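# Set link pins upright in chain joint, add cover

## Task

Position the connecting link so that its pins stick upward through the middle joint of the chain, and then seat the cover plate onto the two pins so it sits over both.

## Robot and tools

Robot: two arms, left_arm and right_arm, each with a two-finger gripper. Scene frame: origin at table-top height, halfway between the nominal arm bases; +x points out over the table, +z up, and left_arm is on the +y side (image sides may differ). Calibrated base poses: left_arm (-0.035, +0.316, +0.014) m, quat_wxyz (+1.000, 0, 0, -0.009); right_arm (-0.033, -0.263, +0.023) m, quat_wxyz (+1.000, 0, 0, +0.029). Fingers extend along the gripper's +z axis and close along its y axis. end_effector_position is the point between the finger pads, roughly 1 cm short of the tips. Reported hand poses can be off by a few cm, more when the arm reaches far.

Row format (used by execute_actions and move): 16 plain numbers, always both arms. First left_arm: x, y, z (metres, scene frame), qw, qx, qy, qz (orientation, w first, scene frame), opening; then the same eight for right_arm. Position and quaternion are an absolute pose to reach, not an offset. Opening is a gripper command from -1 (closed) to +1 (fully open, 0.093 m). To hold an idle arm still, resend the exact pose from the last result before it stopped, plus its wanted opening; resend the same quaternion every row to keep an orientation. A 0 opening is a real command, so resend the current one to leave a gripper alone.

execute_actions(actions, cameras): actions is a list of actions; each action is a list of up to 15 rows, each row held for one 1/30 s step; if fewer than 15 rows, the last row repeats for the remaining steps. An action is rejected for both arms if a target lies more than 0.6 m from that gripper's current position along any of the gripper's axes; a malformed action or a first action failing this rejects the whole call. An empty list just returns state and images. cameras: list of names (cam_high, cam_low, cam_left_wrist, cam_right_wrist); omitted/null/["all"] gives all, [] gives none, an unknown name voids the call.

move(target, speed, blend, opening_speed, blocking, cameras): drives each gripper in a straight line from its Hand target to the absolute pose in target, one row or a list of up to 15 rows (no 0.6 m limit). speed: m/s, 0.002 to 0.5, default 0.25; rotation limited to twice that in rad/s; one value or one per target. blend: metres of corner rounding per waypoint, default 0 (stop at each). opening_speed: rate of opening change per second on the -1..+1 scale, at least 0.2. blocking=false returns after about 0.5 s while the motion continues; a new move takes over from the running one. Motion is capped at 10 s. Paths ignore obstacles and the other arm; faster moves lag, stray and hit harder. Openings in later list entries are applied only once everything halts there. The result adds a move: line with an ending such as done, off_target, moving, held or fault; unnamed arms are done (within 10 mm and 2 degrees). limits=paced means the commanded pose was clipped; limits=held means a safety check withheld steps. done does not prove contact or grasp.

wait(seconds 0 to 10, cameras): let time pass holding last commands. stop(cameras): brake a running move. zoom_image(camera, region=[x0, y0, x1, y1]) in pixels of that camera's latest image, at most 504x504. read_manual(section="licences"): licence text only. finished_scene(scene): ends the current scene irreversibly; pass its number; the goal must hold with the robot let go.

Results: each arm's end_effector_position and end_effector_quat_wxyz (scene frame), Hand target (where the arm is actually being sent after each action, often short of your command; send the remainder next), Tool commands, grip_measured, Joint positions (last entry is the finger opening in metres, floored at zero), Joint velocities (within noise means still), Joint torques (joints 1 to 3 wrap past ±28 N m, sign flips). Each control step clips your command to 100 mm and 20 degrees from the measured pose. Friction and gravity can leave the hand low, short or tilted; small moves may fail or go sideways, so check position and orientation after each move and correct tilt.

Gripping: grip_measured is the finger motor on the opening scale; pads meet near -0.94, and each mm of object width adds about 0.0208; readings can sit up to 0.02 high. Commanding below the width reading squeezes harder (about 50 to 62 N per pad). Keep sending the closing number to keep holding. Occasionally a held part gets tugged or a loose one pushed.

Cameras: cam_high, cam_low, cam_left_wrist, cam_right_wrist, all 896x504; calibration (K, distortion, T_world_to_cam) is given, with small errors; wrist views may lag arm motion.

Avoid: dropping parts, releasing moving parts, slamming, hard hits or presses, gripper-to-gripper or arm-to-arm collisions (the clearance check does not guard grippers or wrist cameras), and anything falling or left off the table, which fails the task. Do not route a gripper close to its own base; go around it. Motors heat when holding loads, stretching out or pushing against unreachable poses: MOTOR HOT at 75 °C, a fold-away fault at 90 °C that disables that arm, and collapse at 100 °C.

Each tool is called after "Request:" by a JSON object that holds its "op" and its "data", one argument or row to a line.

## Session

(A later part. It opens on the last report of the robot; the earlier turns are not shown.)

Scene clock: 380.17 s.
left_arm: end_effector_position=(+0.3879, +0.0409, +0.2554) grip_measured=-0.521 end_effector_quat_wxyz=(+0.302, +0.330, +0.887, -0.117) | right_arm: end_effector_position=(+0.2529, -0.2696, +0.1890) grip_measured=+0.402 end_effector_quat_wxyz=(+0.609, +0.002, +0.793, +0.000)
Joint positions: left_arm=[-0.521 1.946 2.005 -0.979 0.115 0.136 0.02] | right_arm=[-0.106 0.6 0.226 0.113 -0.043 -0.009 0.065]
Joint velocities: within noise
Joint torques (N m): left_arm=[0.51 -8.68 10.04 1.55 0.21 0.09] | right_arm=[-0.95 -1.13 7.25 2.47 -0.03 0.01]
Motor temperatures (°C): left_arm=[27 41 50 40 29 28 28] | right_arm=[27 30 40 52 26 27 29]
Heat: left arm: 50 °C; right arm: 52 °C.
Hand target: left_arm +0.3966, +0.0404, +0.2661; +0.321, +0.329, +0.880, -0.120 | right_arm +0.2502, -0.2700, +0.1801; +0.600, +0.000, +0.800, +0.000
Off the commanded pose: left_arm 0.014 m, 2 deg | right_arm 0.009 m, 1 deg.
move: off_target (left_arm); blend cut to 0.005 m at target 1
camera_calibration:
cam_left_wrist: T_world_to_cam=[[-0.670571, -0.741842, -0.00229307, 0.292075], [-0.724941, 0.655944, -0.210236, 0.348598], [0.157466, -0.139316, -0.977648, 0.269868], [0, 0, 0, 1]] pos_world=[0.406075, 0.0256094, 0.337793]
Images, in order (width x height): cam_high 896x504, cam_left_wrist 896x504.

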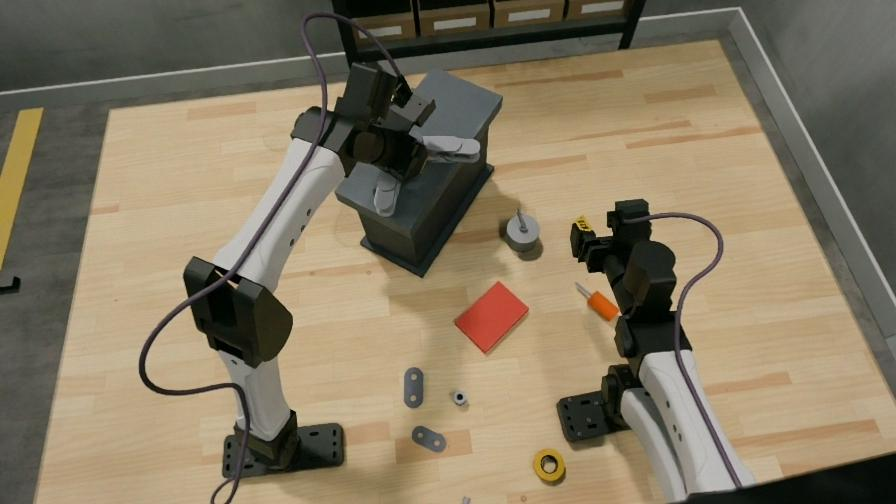

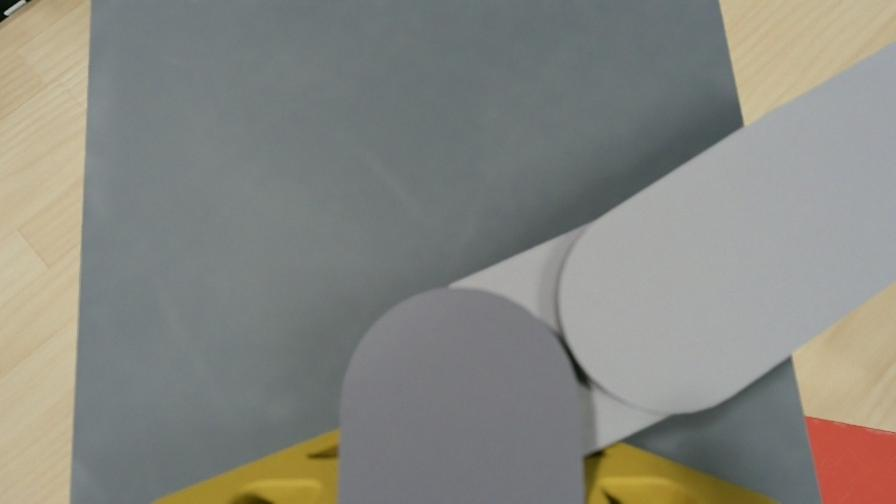

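Request:
{"op": "move", "data": {
  "target": [
    [0.3966,0.0404,0.266,0.3204,0.3291,0.8802,-0.1198,0.0,0.25,-0.27,0.18,0.6,0.0,0.8,0.0,0.4],
    [0.3966,0.0404,0.277,0.3204,0.3291,0.8802,-0.1198,0.0,0.25,-0.27,0.18,0.6,0.0,0.8,0.0,0.4]
  ],
  "speed": 0.04,
  "opening_speed": 0.5,
  "cameras": ["cam_high","cam_left_wrist"]
}}

Scene clock: 404.40 s.
left_arm: end_effector_position=(+0.3902, +0.0412, +0.2683) grip_measured=-0.002 end_effector_quat_wxyz=(+0.307, +0.329, +0.885, -0.117) | right_arm: end_effector_position=(+0.2528, -0.2696, +0.1889) grip_measured=+0.402 end_effector_quat_wxyz=(+0.609, +0.002, +0.793, +0.000)
Joint positions: left_arm=[-0.518 1.964 2.078 -1.024 0.115 0.137 0.045] | right_arm=[-0.106 0.6 0.226 0.112 -0.043 -0.009 0.065]
Joint velocities: within noise
Joint torques (N m): left_arm=[0.34 -8.7 10.03 1.49 0.2 0.06] | right_arm=[-0.85 -1.07 7.54 2.4 0 0.02]
Motor temperatures (°C): left_arm=[27 41 54 40 29 28 28] | right_arm=[27 29 40 52 26 27 29]
Heat: left arm: 54 °C; right arm: 52 °C.
Hand target: left_arm +0.3963, +0.0406, +0.2770; +0.321, +0.329, +0.880, -0.120 | right_arm +0.2502, -0.2700, +0.1800; +0.600, +0.000, +0.800, +0.000
Off the commanded pose: left_arm 0.011 m, 2 deg | right_arm 0.009 m, 1 deg.
move: off_target (left_arm)
camera_calibration:
cam_left_wrist: T_world_to_cam=[[-0.669446, -0.742842, -0.00517906, 0.294157], [-0.723936, 0.65394, -0.219723, 0.354998], [0.166606, -0.143343, -0.975549, 0.278143], [0, 0, 0, 1]] pos_world=[0.407578, 0.0262347, 0.350867]
Images, in order (width x height): cam_high 896x504, cam_left_wrist 896x504.

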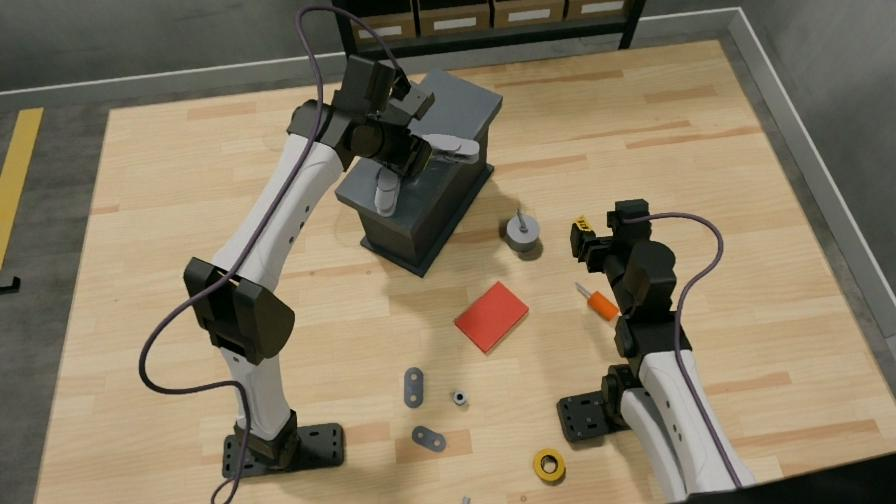

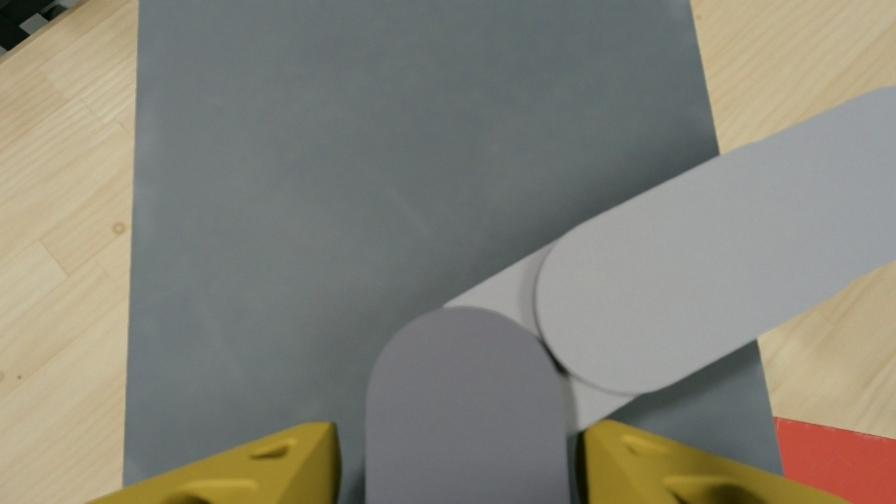

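Request:
{"op": "move", "data": {
  "target": [0.3963,0.0406,0.277,0.3204,0.3291,0.8802,-0.1198,-0.75,0.25,-0.27,0.18,0.6,0.0,0.8,0.0,0.4],
  "speed": 0.04,
  "opening_speed": 0.5,
  "cameras": ["cam_left_wrist"]
}}

Request:
{"op": "move", "data": {
  "target": [0.3963,0.0406,0.345,0.3204,0.3291,0.8802,-0.1198,-0.75,0.25,-0.27,0.18,0.6,0.0,0.8,0.0,0.4],
  "speed": 0.04
}}

Scene clock: 424.43 s.
left_arm: end_effector_position=(+0.3886, +0.0418, +0.2671) grip_measured=-0.477 end_effector_quat_wxyz=(+0.303, +0.330, +0.886, -0.117) | right_arm: end_effector_position=(+0.2528, -0.2696, +0.1889) grip_measured=+0.402 end_effector_quat_wxyz=(+0.609, +0.002, +0.793, +0.000)
Joint positions: left_arm=[-0.518 1.964 2.078 -1.033 0.117 0.137 0.022] | right_arm=[-0.106 0.6 0.226 0.112 -0.043 -0.009 0.065]
Joint velocities: within noise
Joint torques (N m): left_arm=[0.32 -8.88 9.77 1.57 0.2 0.06] | right_arm=[-0.94 -0.96 7.3 2.4 -0.01 0.05]
Motor temperatures (°C): left_arm=[27 41 54 40 29 28 27] | right_arm=[27 29 40 52 26 27 29]
Heat: left arm: 54 °C; right arm: 52 °C.
Hand target: left_arm +0.3959, +0.0408, +0.2771; +0.321, +0.329, +0.880, -0.120 | right_arm +0.2502, -0.2700, +0.1800; +0.600, +0.000, +0.800, +0.000
Off the commanded pose: left_arm 0.013 m, 2 deg | right_arm 0.009 m, 1 deg.
move: off_target (left_arm)
camera_calibration:
cam_left_wrist: T_world_to_cam=[[-0.670168, -0.742206, -0.00226468, 0.293036], [-0.725087, 0.655357, -0.211558, 0.351343], [0.158504, -0.140138, -0.977363, 0.280856], [0, 0, 0, 1]] pos_world=[0.406621, 0.0265969, 0.349491]
Images, in order (width x height): cam_left_wrist 896x504.

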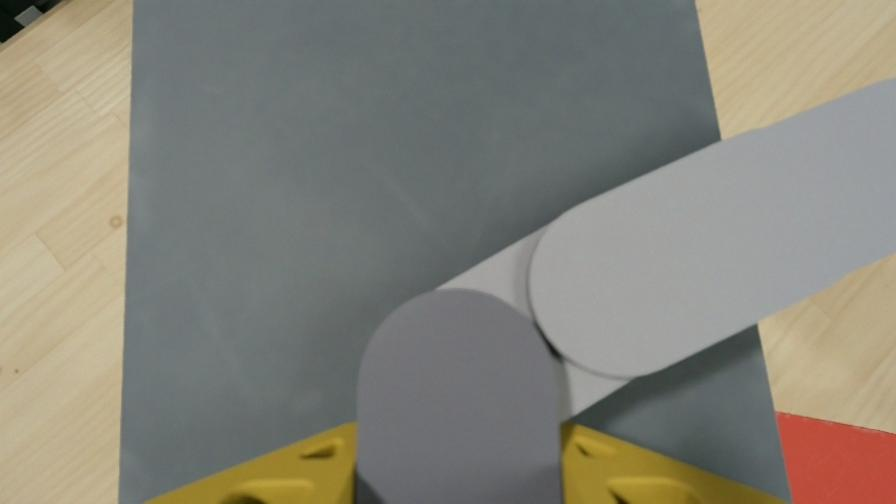

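Scene clock: 426.73 s.
left_arm: end_effector_position=(+0.3927, +0.0393, +0.3369) grip_measured=-0.477 end_effector_quat_wxyz=(+0.325, +0.328, +0.878, -0.122) | right_arm: end_effector_position=(+0.2528, -0.2696, +0.1889) grip_measured=+0.402 end_effector_quat_wxyz=(+0.609, +0.002, +0.793, +0.000)
Joint positions: left_arm=[-0.518 2.244 2.841 -1.467 0.117 0.137 0.022] | right_arm=[-0.106 0.6 0.226 0.112 -0.043 -0.009 0.065]
Joint velocities: within noise
Joint torques (N m): left_arm=[0.27 -9.61 8.05 1.52 0.2 0.01] | right_arm=[-0.99 -1.21 7.38 2.42 -0.07 0.11]
Motor temperatures (°C): left_arm=[27 41 54 40 29 28 28] | right_arm=[27 29 40 52 26 27 29]
Heat: left arm: 54 °C; right arm: 52 °C.
Hand target: left_arm +0.3957, +0.0409, +0.3445; +0.338, +0.326, +0.874, -0.124 | right_arm +0.2502, -0.2700, +0.1800; +0.600, +0.000, +0.800, +0.000
Off the commanded pose: left_arm 0.009 m, 1 deg | right_arm 0.009 m, 1 deg.
elbow stopped short (left arm): the move would have taken joint 3 (elbow) straighter than the controller allows.
move: done
camera_calibration:
cam_left_wrist: T_world_to_cam=[[-0.669871, -0.742382, -0.0119065, 0.297292], [-0.715224, 0.649505, -0.258066, 0.382795], [0.199317, -0.164355, -0.966054, 0.329219], [0, 0, 0, 1]] pos_world=[0.407313, 0.0261863, 0.420369]
cam_right_wrist: T_world_to_cam=[[0.00139888, -0.99967, 0.0256582, -0.276962], [-0.681636, -0.0197271, -0.731425, 0.339634], [0.73169, -0.0164664, -0.681439, 0.024069], [0, 0, 0, 1]] pos_world=[0.214283, -0.269774, 0.271925]

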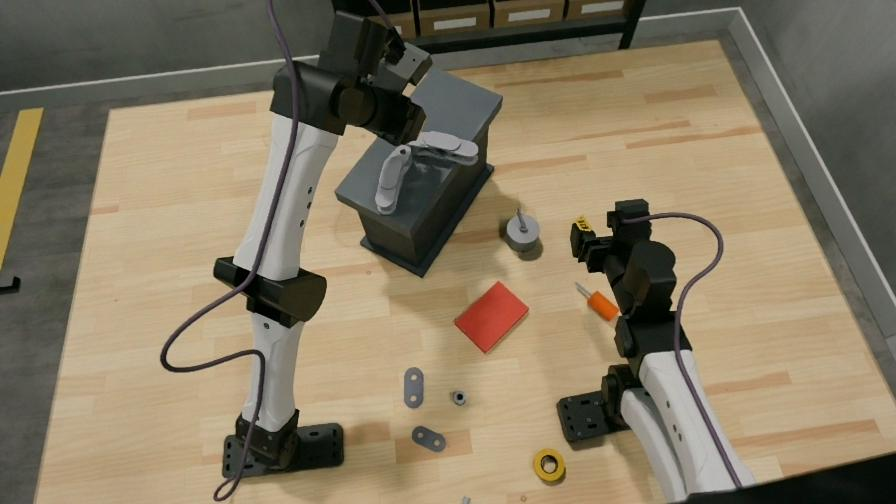

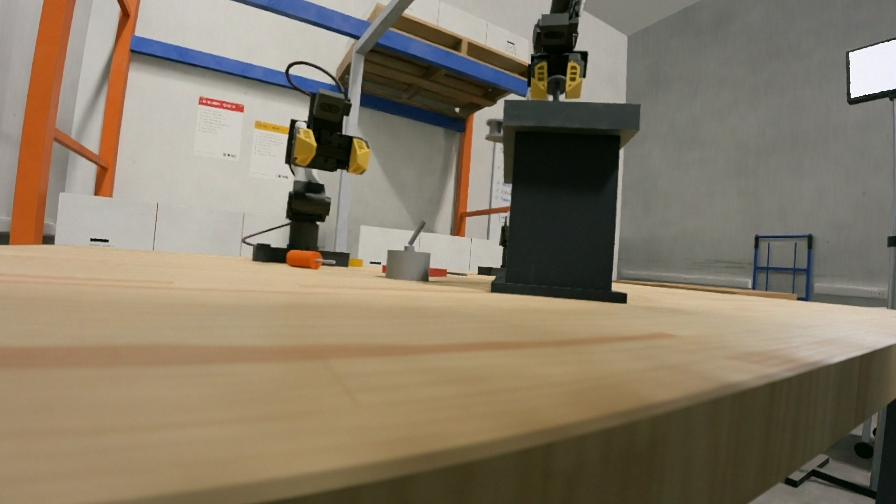

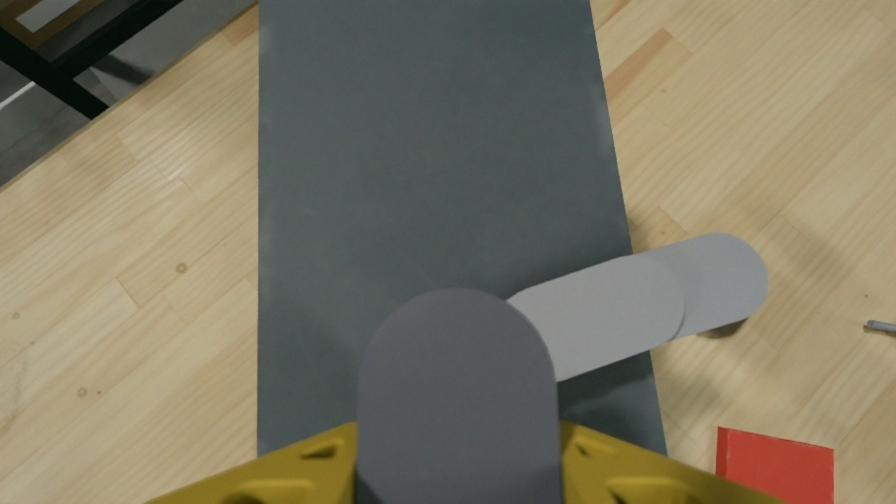

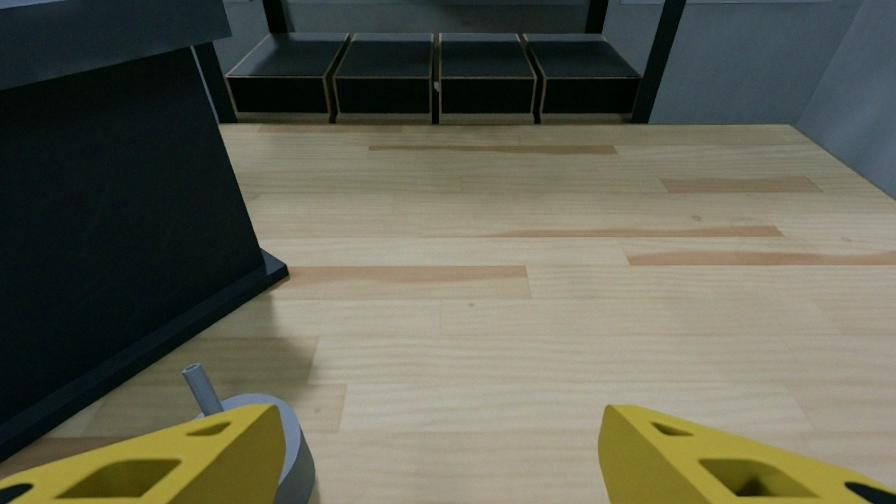

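Request:
{"op": "move", "data": {
  "target": [
    [0.32,0.085,0.335,0.3204,0.3291,0.8802,-0.1198,-0.75,0.25,-0.27,0.18,0.6,0.0,0.8,0.0,0.4],
    [0.235,0.108,0.25,0.3234,0.3059,0.8885,-0.1113,-0.75,0.25,-0.27,0.18,0.6,0.0,0.8,0.0,0.4],
    [0.225,0.115,0.14,0.4004,0.3890,0.8139,0.1610,-0.75,0.25,-0.27,0.18,0.6,0.0,0.8,0.0,0.4]
  ],
  "speed": 0.12,
  "blend": 0.02
}}

Scene clock: 549.43 s.
left_arm: end_effector_position=(+0.2224, +0.1165, +0.1368) grip_measured=-0.477 end_effector_quat_wxyz=(+0.390, +0.392, +0.819, +0.155) | right_arm: end_effector_position=(+0.2528, -0.2696, +0.1889) grip_measured=+0.402 end_effector_quat_wxyz=(+0.609, +0.002, +0.793, +0.000)
Joint positions: left_arm=[-0.957 1.288 0.746 -0.402 -0.643 0.133 0.022] | right_arm=[-0.106 0.6 0.226 0.112 -0.043 -0.009 0.065]
Joint velocities: within noise
Joint torques (N m): left_arm=[-0.91 -3.95 7.1 1.56 -0.39 0.08] | right_arm=[-0.83 -0.99 7.54 2.45 -0.02 0.04]
Motor temperatures (°C): left_arm=[27 46 49 38 29 28 30] | right_arm=[27 29 40 53 26 27 29]
Heat: left arm: 49 °C; right arm: 53 °C.
Hand target: left_arm +0.2249, +0.1151, +0.1400; +0.400, +0.389, +0.814, +0.161 | right_arm +0.2502, -0.2700, +0.1800; +0.600, +0.000, +0.800, +0.000
Off the commanded pose: left_arm 0.004 m, 2 deg | right_arm 0.009 m, 1 deg.
move: done
camera_calibration:
cam_left_wrist: T_world_to_cam=[[-0.531191, -0.628395, -0.568292, 0.270116], [-0.669279, 0.722509, -0.173338, 0.128912], [0.519521, 0.28827, -0.804362, 0.0364355], [0, 0, 0, 1]] pos_world=[0.210833, 0.0660962, 0.205158]
cam_right_wrist: T_world_to_cam=[[0.00139888, -0.99967, 0.0256582, -0.276962], [-0.681636, -0.0197271, -0.731425, 0.339634], [0.73169, -0.0164664, -0.681439, 0.024069], [0, 0, 0, 1]] pos_world=[0.214283, -0.269774, 0.271925]

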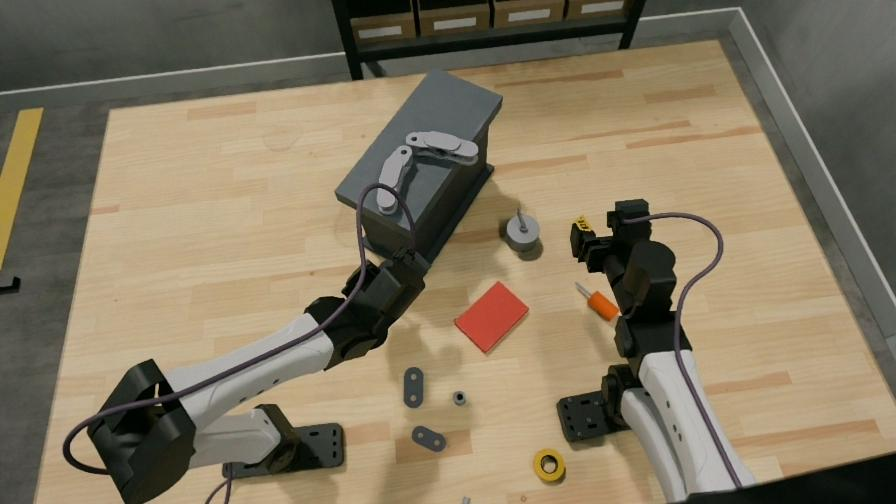

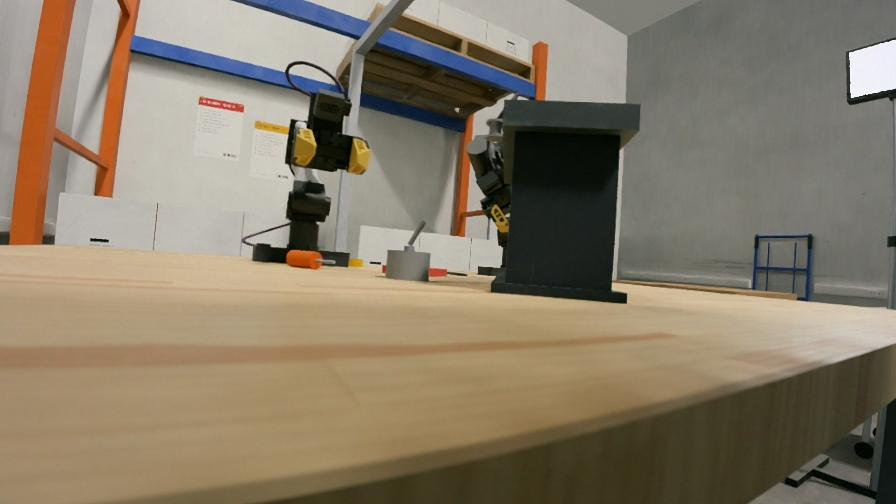

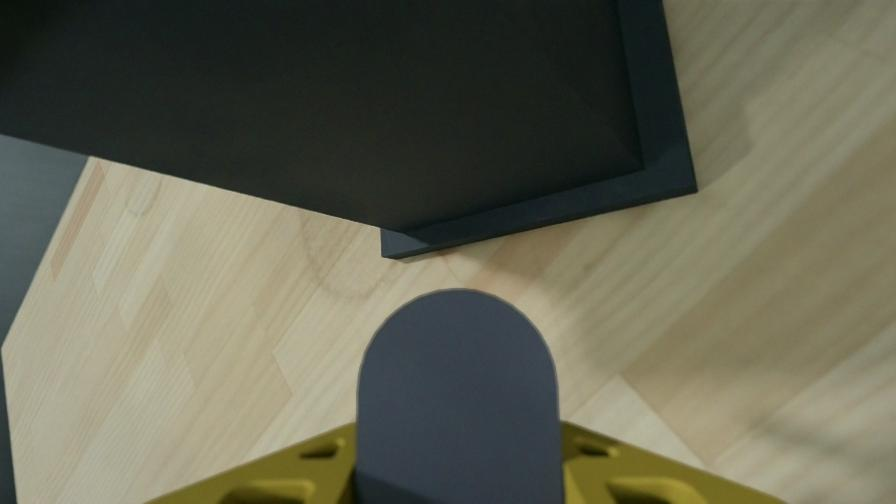

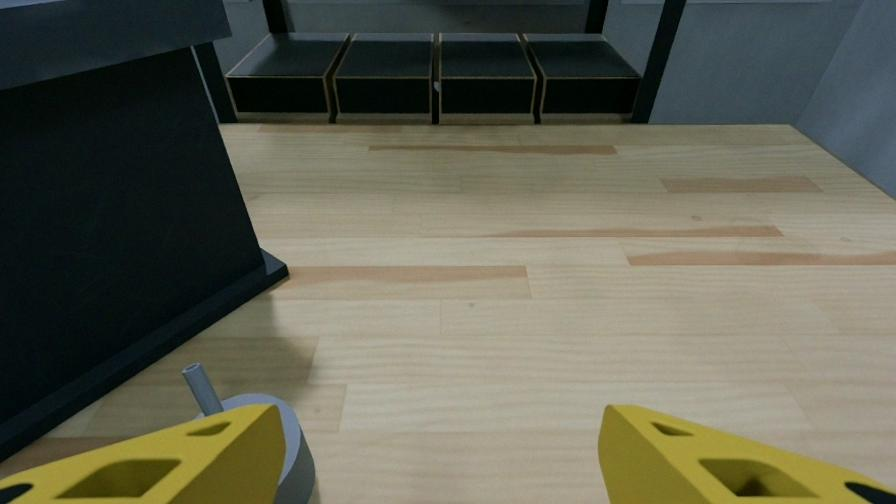

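Request:
{"op": "move", "data": {
  "target": [
    [0.219,0.121,0.08,0.4004,0.3890,0.8139,0.1610,-0.75,0.25,-0.27,0.18,0.6,0.0,0.8,0.0,0.4],
    [0.219,0.121,0.056,0.4004,0.3890,0.8139,0.1610,-0.75,0.25,-0.27,0.18,0.6,0.0,0.8,0.0,0.4]
  ],
  "speed": 0.06,
  "cameras": ["cam_high","cam_left_wrist"]
}}

Scene clock: 577.37 s.
left_arm: end_effector_position=(+0.2167, +0.1225, +0.0529) grip_measured=-0.477 end_effector_quat_wxyz=(+0.390, +0.394, +0.817, +0.157) | right_arm: end_effector_position=(+0.2528, -0.2696, +0.1889) grip_measured=+0.402 end_effector_quat_wxyz=(+0.609, +0.002, +0.793, +0.000)
Joint positions: left_arm=[-0.964 1.46 0.492 0.02 -0.648 0.133 0.022] | right_arm=[-0.106 0.6 0.226 0.112 -0.043 -0.009 0.065]
Joint velocities: within noise
Joint torques (N m): left_arm=[-0.99 -4.03 5.86 1.54 -0.39 -0.02] | right_arm=[-0.79 -1.16 7.41 2.43 -0.01 0.02]
Motor temperatures (°C): left_arm=[27 39 48 40 30 28 30] | right_arm=[27 29 40 53 26 27 29]
Heat: left arm: 48 °C; right arm: 53 °C.
Hand target: left_arm +0.2189, +0.1211, +0.0561; +0.400, +0.389, +0.814, +0.161 | right_arm +0.2502, -0.2700, +0.1800; +0.600, +0.000, +0.800, +0.000
Off the commanded pose: left_arm 0.004 m, 2 deg | right_arm 0.009 m, 1 deg.
move: done
camera_calibration:
cam_left_wrist: T_world_to_cam=[[-0.533007, -0.623082, -0.572427, 0.223097], [-0.66598, 0.726248, -0.170397, 0.104862], [0.521895, 0.290401, -0.802055, -0.0306926], [0, 0, 0, 1]] pos_world=[0.204766, 0.0717656, 0.120958]
Images, in order (width x height): cam_high 896x504, cam_left_wrist 896x504.

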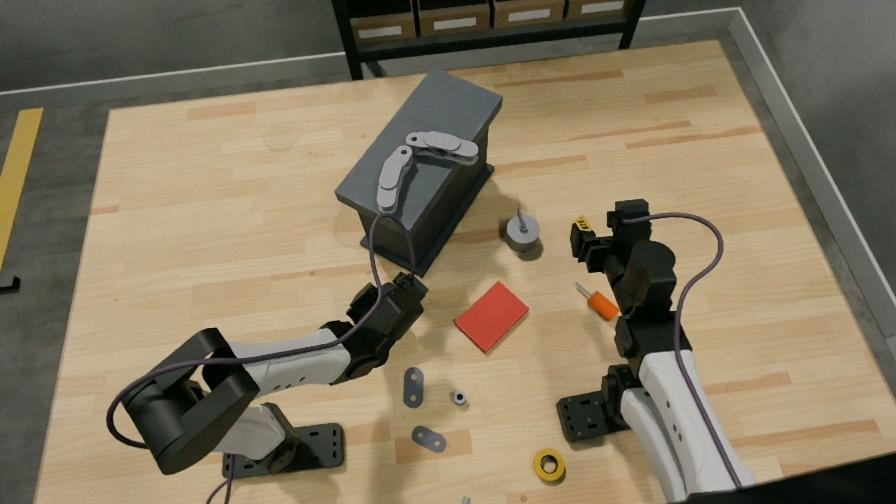

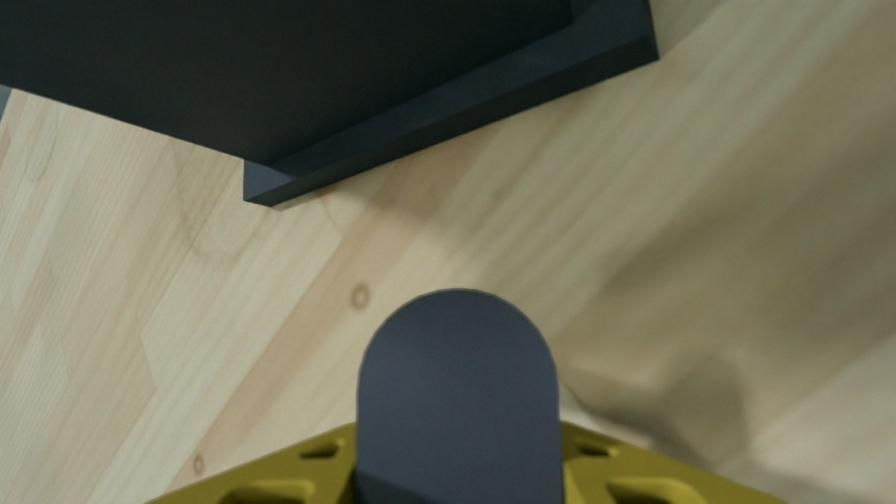

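Go down a little more.

Request:
{"op": "move", "data": {
  "target": [0.219,0.121,0.048,0.4004,0.3890,0.8139,0.1610,-0.75,0.25,-0.27,0.18,0.6,0.0,0.8,0.0,0.4],
  "speed": 0.03,
  "cameras": ["cam_left_wrist"]
}}

Request:
{"op": "move", "data": {
  "target": [0.219,0.121,0.043,0.4004,0.3890,0.8139,0.1610,-0.75,0.25,-0.27,0.18,0.6,0.0,0.8,0.0,0.4],
  "speed": 0.03,
  "cameras": ["cam_left_wrist"]
}}

Scene clock: 585.27 s.
left_arm: end_effector_position=(+0.2169, +0.1222, +0.0451) grip_measured=-0.477 end_effector_quat_wxyz=(+0.390, +0.394, +0.817, +0.157) | right_arm: end_effector_position=(+0.2528, -0.2696, +0.1889) grip_measured=+0.402 end_effector_quat_wxyz=(+0.609, +0.002, +0.793, +0.000)
Joint positions: left_arm=[-0.964 1.492 0.477 0.068 -0.648 0.133 0.022] | right_arm=[-0.106 0.6 0.226 0.112 -0.043 -0.009 0.065]
Joint velocities: within noise
Joint torques (N m): left_arm=[-0.96 -4.14 5.59 1.53 -0.4 -0.02] | right_arm=[-1.01 -1.09 7.36 2.42 -0.02 0.05]
Motor temperatures (°C): left_arm=[27 38 47 40 30 28 30] | right_arm=[27 28 40 53 26 27 29]
Heat: left arm: 47 °C; right arm: 53 °C.
Hand target: left_arm +0.2189, +0.1210, +0.0480; +0.400, +0.389, +0.814, +0.161 | right_arm +0.2502, -0.2700, +0.1800; +0.600, +0.000, +0.800, +0.000
Off the commanded pose: left_arm 0.004 m, 1 deg | right_arm 0.009 m, 1 deg.
move: done
camera_calibration:
cam_left_wrist: T_world_to_cam=[[-0.532765, -0.623445, -0.572257, 0.218553], [-0.665907, 0.72614, -0.17114, 0.103931], [0.522235, 0.289893, -0.802018, -0.0369532], [0, 0, 0, 1]] pos_world=[0.204944, 0.0714996, 0.113218]
Images, in order (width x height): cam_left_wrist 896x504.

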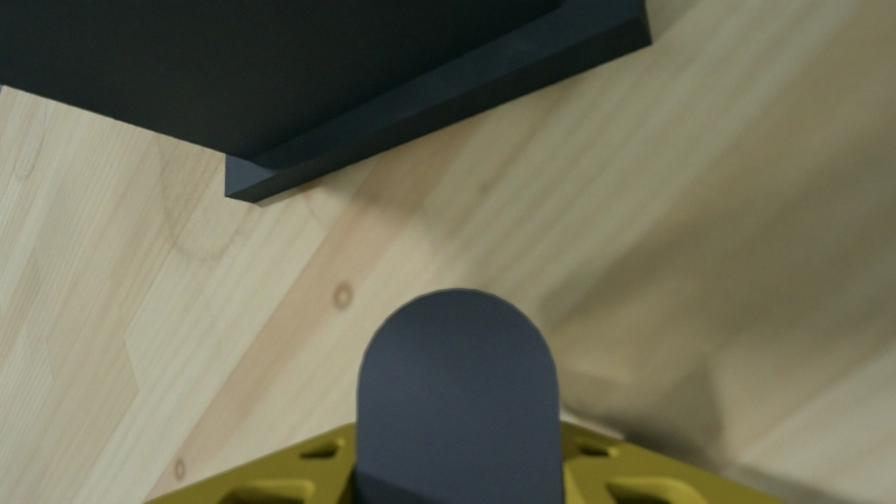

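Scene clock: 586.23 s.
left_arm: end_effector_position=(+0.2169, +0.1223, +0.0401) grip_measured=-0.477 end_effector_quat_wxyz=(+0.390, +0.394, +0.817, +0.157) | right_arm: end_effector_position=(+0.2528, -0.2696, +0.1889) grip_measured=+0.402 end_effector_quat_wxyz=(+0.609, +0.002, +0.793, +0.000)
Joint positions: left_arm=[-0.964 1.513 0.468 0.098 -0.649 0.133 0.022] | right_arm=[-0.106 0.6 0.226 0.112 -0.043 -0.009 0.065]
Joint velocities: within noise
Joint torques (N m): left_arm=[-0.94 -4.19 5.45 1.5 -0.4 -0.02] | right_arm=[-0.84 -1.13 7.45 2.42 -0.06 0.04]
Motor temperatures (°C): left_arm=[27 38 47 39 30 28 30] | right_arm=[27 28 40 53 26 27 29]
Heat: left arm: 47 °C; right arm: 53 °C.
Hand target: left_arm +0.2188, +0.1211, +0.0430; +0.400, +0.389, +0.814, +0.161 | right_arm +0.2502, -0.2700, +0.1800; +0.600, +0.000, +0.800, +0.000
Off the commanded pose: left_arm 0.004 m, 1 deg | right_arm 0.009 m, 1 deg.
move: done
camera_calibration:
cam_left_wrist: T_world_to_cam=[[-0.5326, -0.623284, -0.572586, 0.215665], [-0.666061, 0.726075, -0.170815, 0.103073], [0.522207, 0.290401, -0.801852, -0.0410991], [0, 0, 0, 1]] pos_world=[0.204979, 0.0715166, 0.108138]
Images, in order (width x height): cam_left_wrist 896x504.

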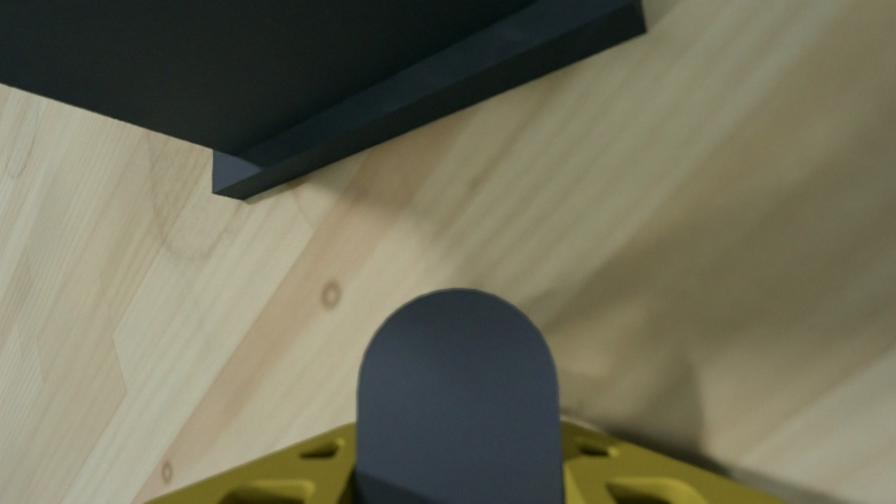

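Request:
{"op": "move", "data": {
  "target": [0.219,0.121,0.039,0.4004,0.3890,0.8139,0.1610,-0.75,0.25,-0.27,0.18,0.6,0.0,0.8,0.0,0.4],
  "speed": 0.03,
  "cameras": ["cam_left_wrist"]
}}

Request:
{"op": "move", "data": {
  "target": [0.219,0.121,0.035,0.4004,0.3890,0.8139,0.1610,-0.75,0.25,-0.27,0.18,0.6,0.0,0.8,0.0,0.4],
  "speed": 0.03,
  "cameras": ["cam_left_wrist"]
}}

Scene clock: 595.63 s.
left_arm: end_effector_position=(+0.2173, +0.1220, +0.0366) grip_measured=-0.477 end_effector_quat_wxyz=(+0.391, +0.393, +0.817, +0.157) | right_arm: end_effector_position=(+0.2528, -0.2696, +0.1889) grip_measured=+0.402 end_effector_quat_wxyz=(+0.609, +0.002, +0.793, +0.000)
Joint positions: left_arm=[-0.964 1.53 0.461 0.123 -0.65 0.133 0.022] | right_arm=[-0.106 0.6 0.226 0.112 -0.043 -0.009 0.065]
Joint velocities: within noise
Joint torques (N m): left_arm=[-0.94 -4.16 5.2 1.53 -0.4 -0.02] | right_arm=[-0.95 -1.16 7.6 2.46 -0.02 0.04]
Motor temperatures (°C): left_arm=[27 38 47 39 30 28 30] | right_arm=[27 28 41 53 26 27 29]
Heat: left arm: 47 °C; right arm: 53 °C.
Hand target: left_arm +0.2189, +0.1210, +0.0391; +0.400, +0.389, +0.814, +0.161 | right_arm +0.2502, -0.2700, +0.1800; +0.600, +0.000, +0.800, +0.000
Off the commanded pose: left_arm 0.003 m, 1 deg | right_arm 0.009 m, 1 deg.
move: done
camera_calibration:
cam_left_wrist: T_world_to_cam=[[-0.531133, -0.624252, -0.572894, 0.21352], [-0.666232, 0.725446, -0.172812, 0.10308], [0.523481, 0.289894, -0.801205, -0.044233], [0, 0, 0, 1]] pos_world=[0.205238, 0.0713337, 0.104698]
Images, in order (width x height): cam_left_wrist 896x504.

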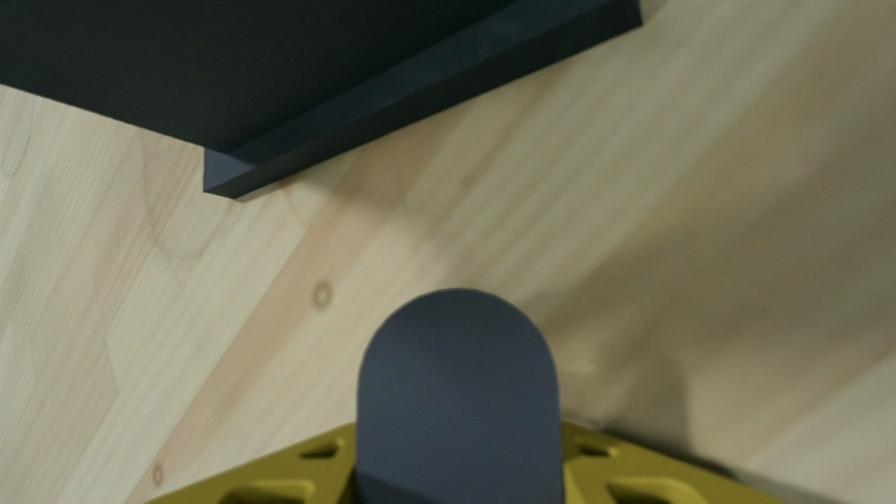

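Scene clock: 596.50 s.
left_arm: end_effector_position=(+0.2198, +0.1217, +0.0365) grip_measured=-0.477 end_effector_quat_wxyz=(+0.398, +0.388, +0.816, +0.160) | right_arm: end_effector_position=(+0.2528, -0.2696, +0.1889) grip_measured=+0.402 end_effector_quat_wxyz=(+0.609, +0.002, +0.793, +0.000)
Joint positions: left_arm=[-0.964 1.544 0.457 0.156 -0.664 0.133 0.022] | right_arm=[-0.106 0.6 0.226 0.112 -0.043 -0.009 0.065]
Joint velocities: within noise
Joint torques (N m): left_arm=[-1.01 -4 4.93 1.46 -0.26 0] | right_arm=[-0.95 -1.06 7.41 2.42 -0.03 0.06]
Motor temperatures (°C): left_arm=[27 38 47 39 30 28 30] | right_arm=[27 28 41 53 26 27 29]
Heat: left arm: 47 °C; right arm: 53 °C.
Hand target: left_arm +0.2190, +0.1209, +0.0351; +0.400, +0.389, +0.814, +0.161 | right_arm +0.2502, -0.2700, +0.1800; +0.600, +0.000, +0.800, +0.000
Off the commanded pose: left_arm 0.002 m, 0 deg | right_arm 0.009 m, 1 deg.
move: done
camera_calibration:
cam_left_wrist: T_world_to_cam=[[-0.515637, -0.63175, -0.578801, 0.21233], [-0.669246, 0.71878, -0.188322, 0.107049], [0.535002, 0.290254, -0.793426, -0.0484074], [0, 0, 0, 1]] pos_world=[0.207025, 0.0712458, 0.104649]
Images, in order (width x height): cam_left_wrist 896x504.

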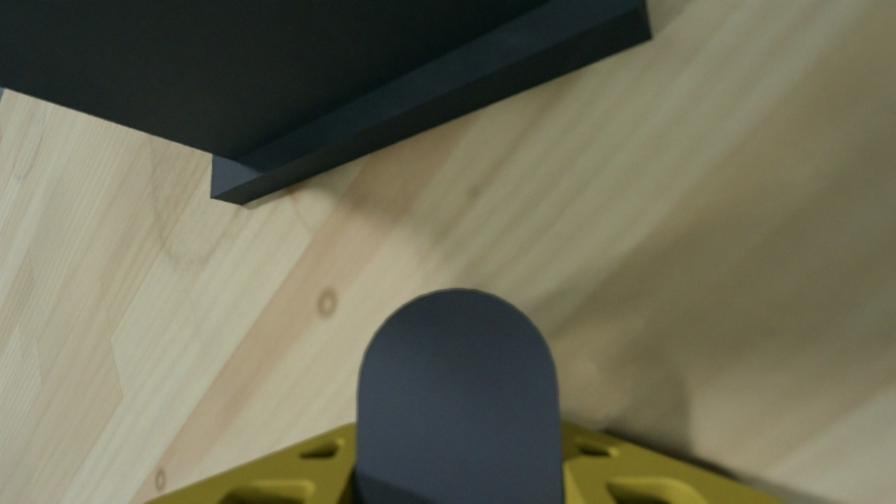

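Request:
{"op": "move", "data": {
  "target": [0.219,0.121,0.038,0.4004,0.3890,0.8139,0.1610,-0.15,0.25,-0.27,0.18,0.6,0.0,0.8,0.0,0.4],
  "speed": 0.03,
  "opening_speed": 0.3,
  "cameras": ["cam_left_wrist"]
}}

Scene clock: 606.33 s.
left_arm: end_effector_position=(+0.2200, +0.1221, +0.0368) grip_measured=-0.152 end_effector_quat_wxyz=(+0.399, +0.387, +0.816, +0.161) | right_arm: end_effector_position=(+0.2528, -0.2696, +0.1889) grip_measured=+0.402 end_effector_quat_wxyz=(+0.609, +0.002, +0.793, +0.000)
Joint positions: left_arm=[-0.964 1.544 0.456 0.157 -0.668 0.133 0.038] | right_arm=[-0.106 0.6 0.226 0.112 -0.043 -0.009 0.065]
Joint velocities: within noise
Joint torques (N m): left_arm=[-0.88 -5.03 5.41 1.31 -0.21 -0.01] | right_arm=[-0.91 -1.21 7.54 2.43 -0.06 0.05]
Motor temperatures (°C): left_arm=[27 37 46 39 30 28 30] | right_arm=[27 28 41 53 26 27 29]
Heat: left arm: 46 °C; right arm: 53 °C.
Hand target: left_arm +0.2190, +0.1210, +0.0381; +0.401, +0.389, +0.814, +0.161 | right_arm +0.2502, -0.2700, +0.1800; +0.600, +0.000, +0.800, +0.000
Off the commanded pose: left_arm 0.002 m, 0 deg | right_arm 0.009 m, 1 deg.
move: done
camera_calibration:
cam_left_wrist: T_world_to_cam=[[-0.512841, -0.631922, -0.581092, 0.212348], [-0.670087, 0.717772, -0.189174, 0.107306], [0.536635, 0.292366, -0.791546, -0.0490785], [0, 0, 0, 1]] pos_world=[0.207143, 0.0715151, 0.104846]
Images, in order (width x height): cam_left_wrist 896x504.

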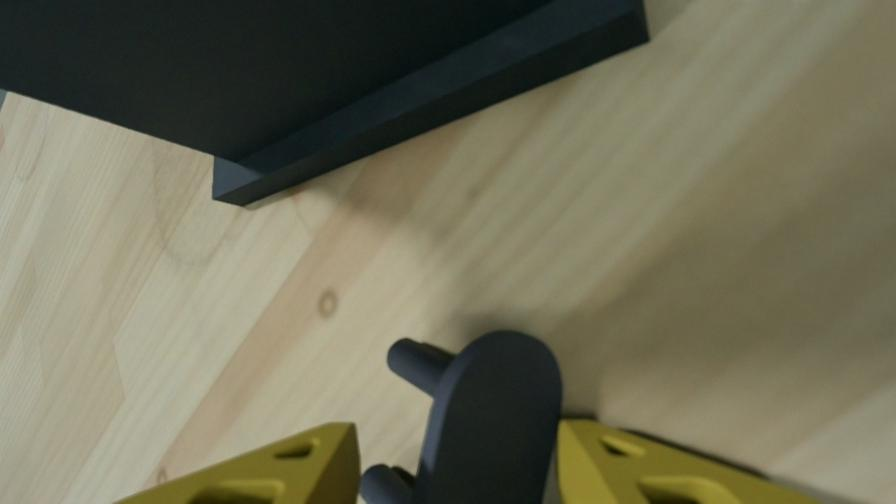

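Request:
{"op": "move", "data": {
  "target": [
    [0.219,0.121,0.039,0.4004,0.3890,0.8139,0.1610,0.3,0.25,-0.27,0.18,0.6,0.0,0.8,0.0,0.4],
    [0.188,0.123,0.068,0.4004,0.3890,0.8139,0.1610,0.3,0.25,-0.27,0.18,0.6,0.0,0.8,0.0,0.4],
    [0.19,0.14,0.16,0.3234,0.3059,0.8885,-0.1113,0.3,0.25,-0.27,0.18,0.6,0.0,0.8,0.0,0.4]
  ],
  "speed": [0.05,0.05,0.12],
  "opening_speed": 0.3
}}

Scene clock: 624.23 s.
left_arm: end_effector_position=(+0.1873, +0.1430, +0.1474) grip_measured=+0.298 end_effector_quat_wxyz=(+0.312, +0.311, +0.892, -0.100) | right_arm: end_effector_position=(+0.2528, -0.2696, +0.1889) grip_measured=+0.402 end_effector_quat_wxyz=(+0.609, +0.002, +0.793, +0.000)
Joint positions: left_arm=[-0.653 1.01 0.717 -0.609 -0.016 0.006 0.06] | right_arm=[-0.106 0.6 0.226 0.112 -0.043 -0.009 0.065]
Joint velocities: within noise
Joint torques (N m): left_arm=[0.27 -3.11 10.17 1.4 0.23 -0.05] | right_arm=[-0.98 -1.11 7.34 2.42 -0.02 0.03]
Motor temperatures (°C): left_arm=[27 37 46 38 30 28 29] | right_arm=[27 28 41 53 26 27 29]
Heat: left arm: 46 °C; right arm: 53 °C.
Hand target: left_arm +0.1899, +0.1401, +0.1599; +0.324, +0.306, +0.888, -0.111 | right_arm +0.2502, -0.2700, +0.1800; +0.600, +0.000, +0.800, +0.000
Off the commanded pose: left_arm 0.013 m, 2 deg | right_arm 0.009 m, 1 deg.
move: off_target (left_arm)
camera_calibration:
cam_left_wrist: T_world_to_cam=[[-0.632217, -0.77432, -0.0270322, 0.234109], [-0.752222, 0.621786, -0.218045, 0.12461], [0.185645, -0.117517, -0.975564, 0.201348], [0, 0, 0, 1]] pos_world=[0.204363, 0.127456, 0.229927]
cam_right_wrist: T_world_to_cam=[[0.00139888, -0.99967, 0.0256582, -0.276962], [-0.681636, -0.0197271, -0.731425, 0.339634], [0.73169, -0.0164664, -0.681439, 0.024069], [0, 0, 0, 1]] pos_world=[0.214283, -0.269774, 0.271925]

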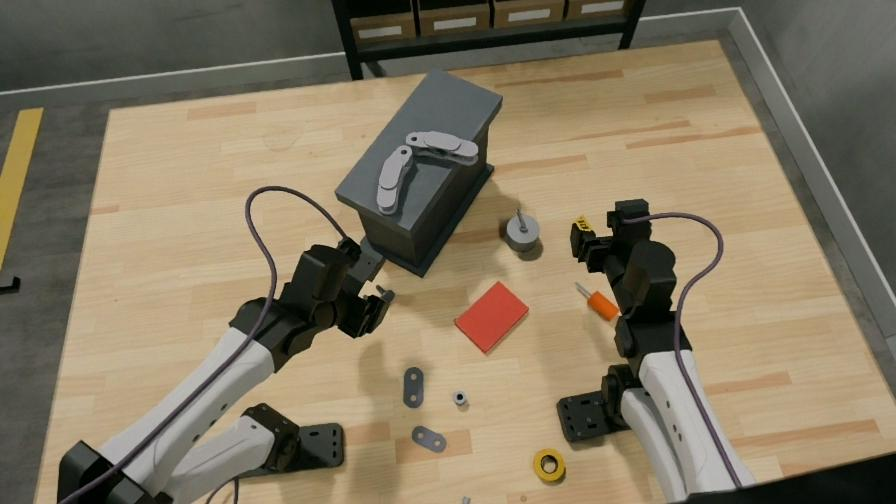

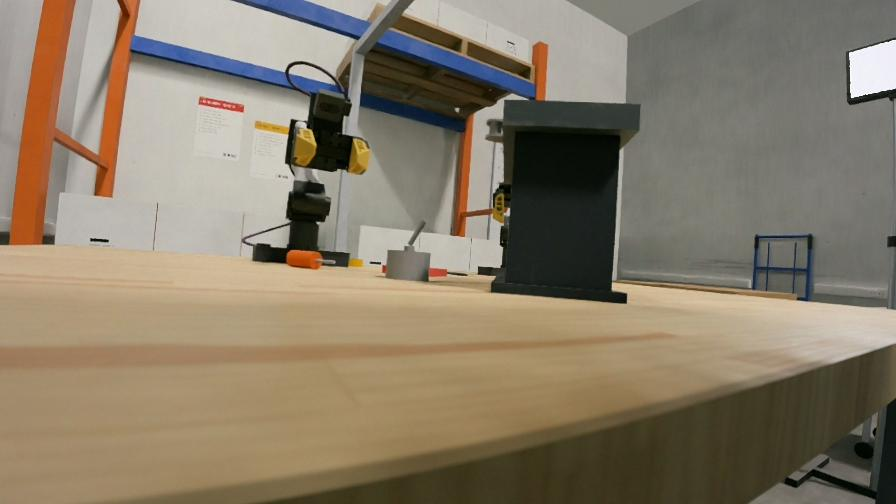

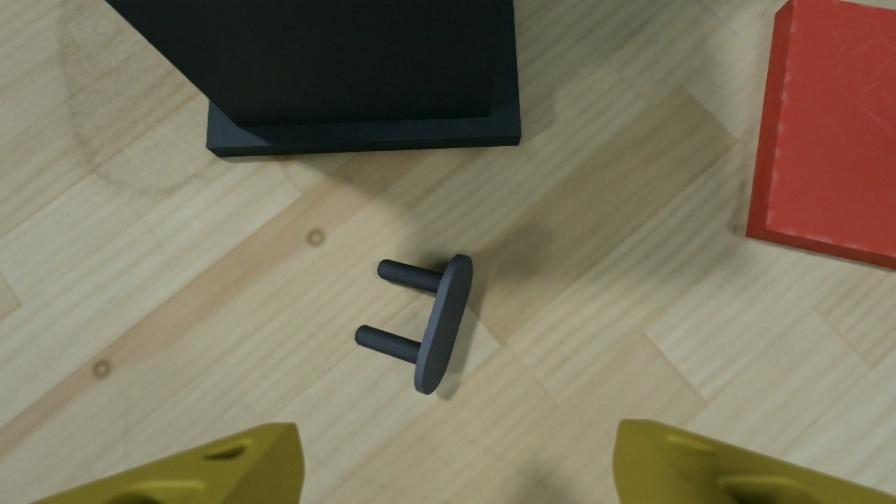

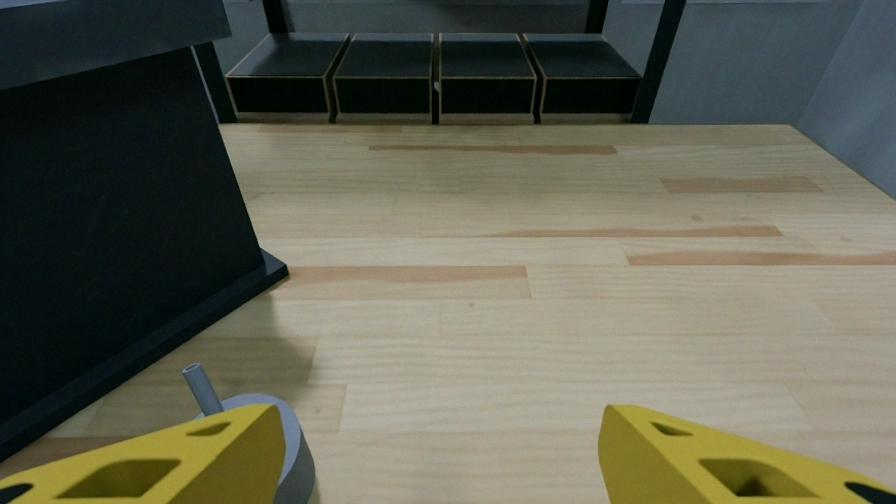

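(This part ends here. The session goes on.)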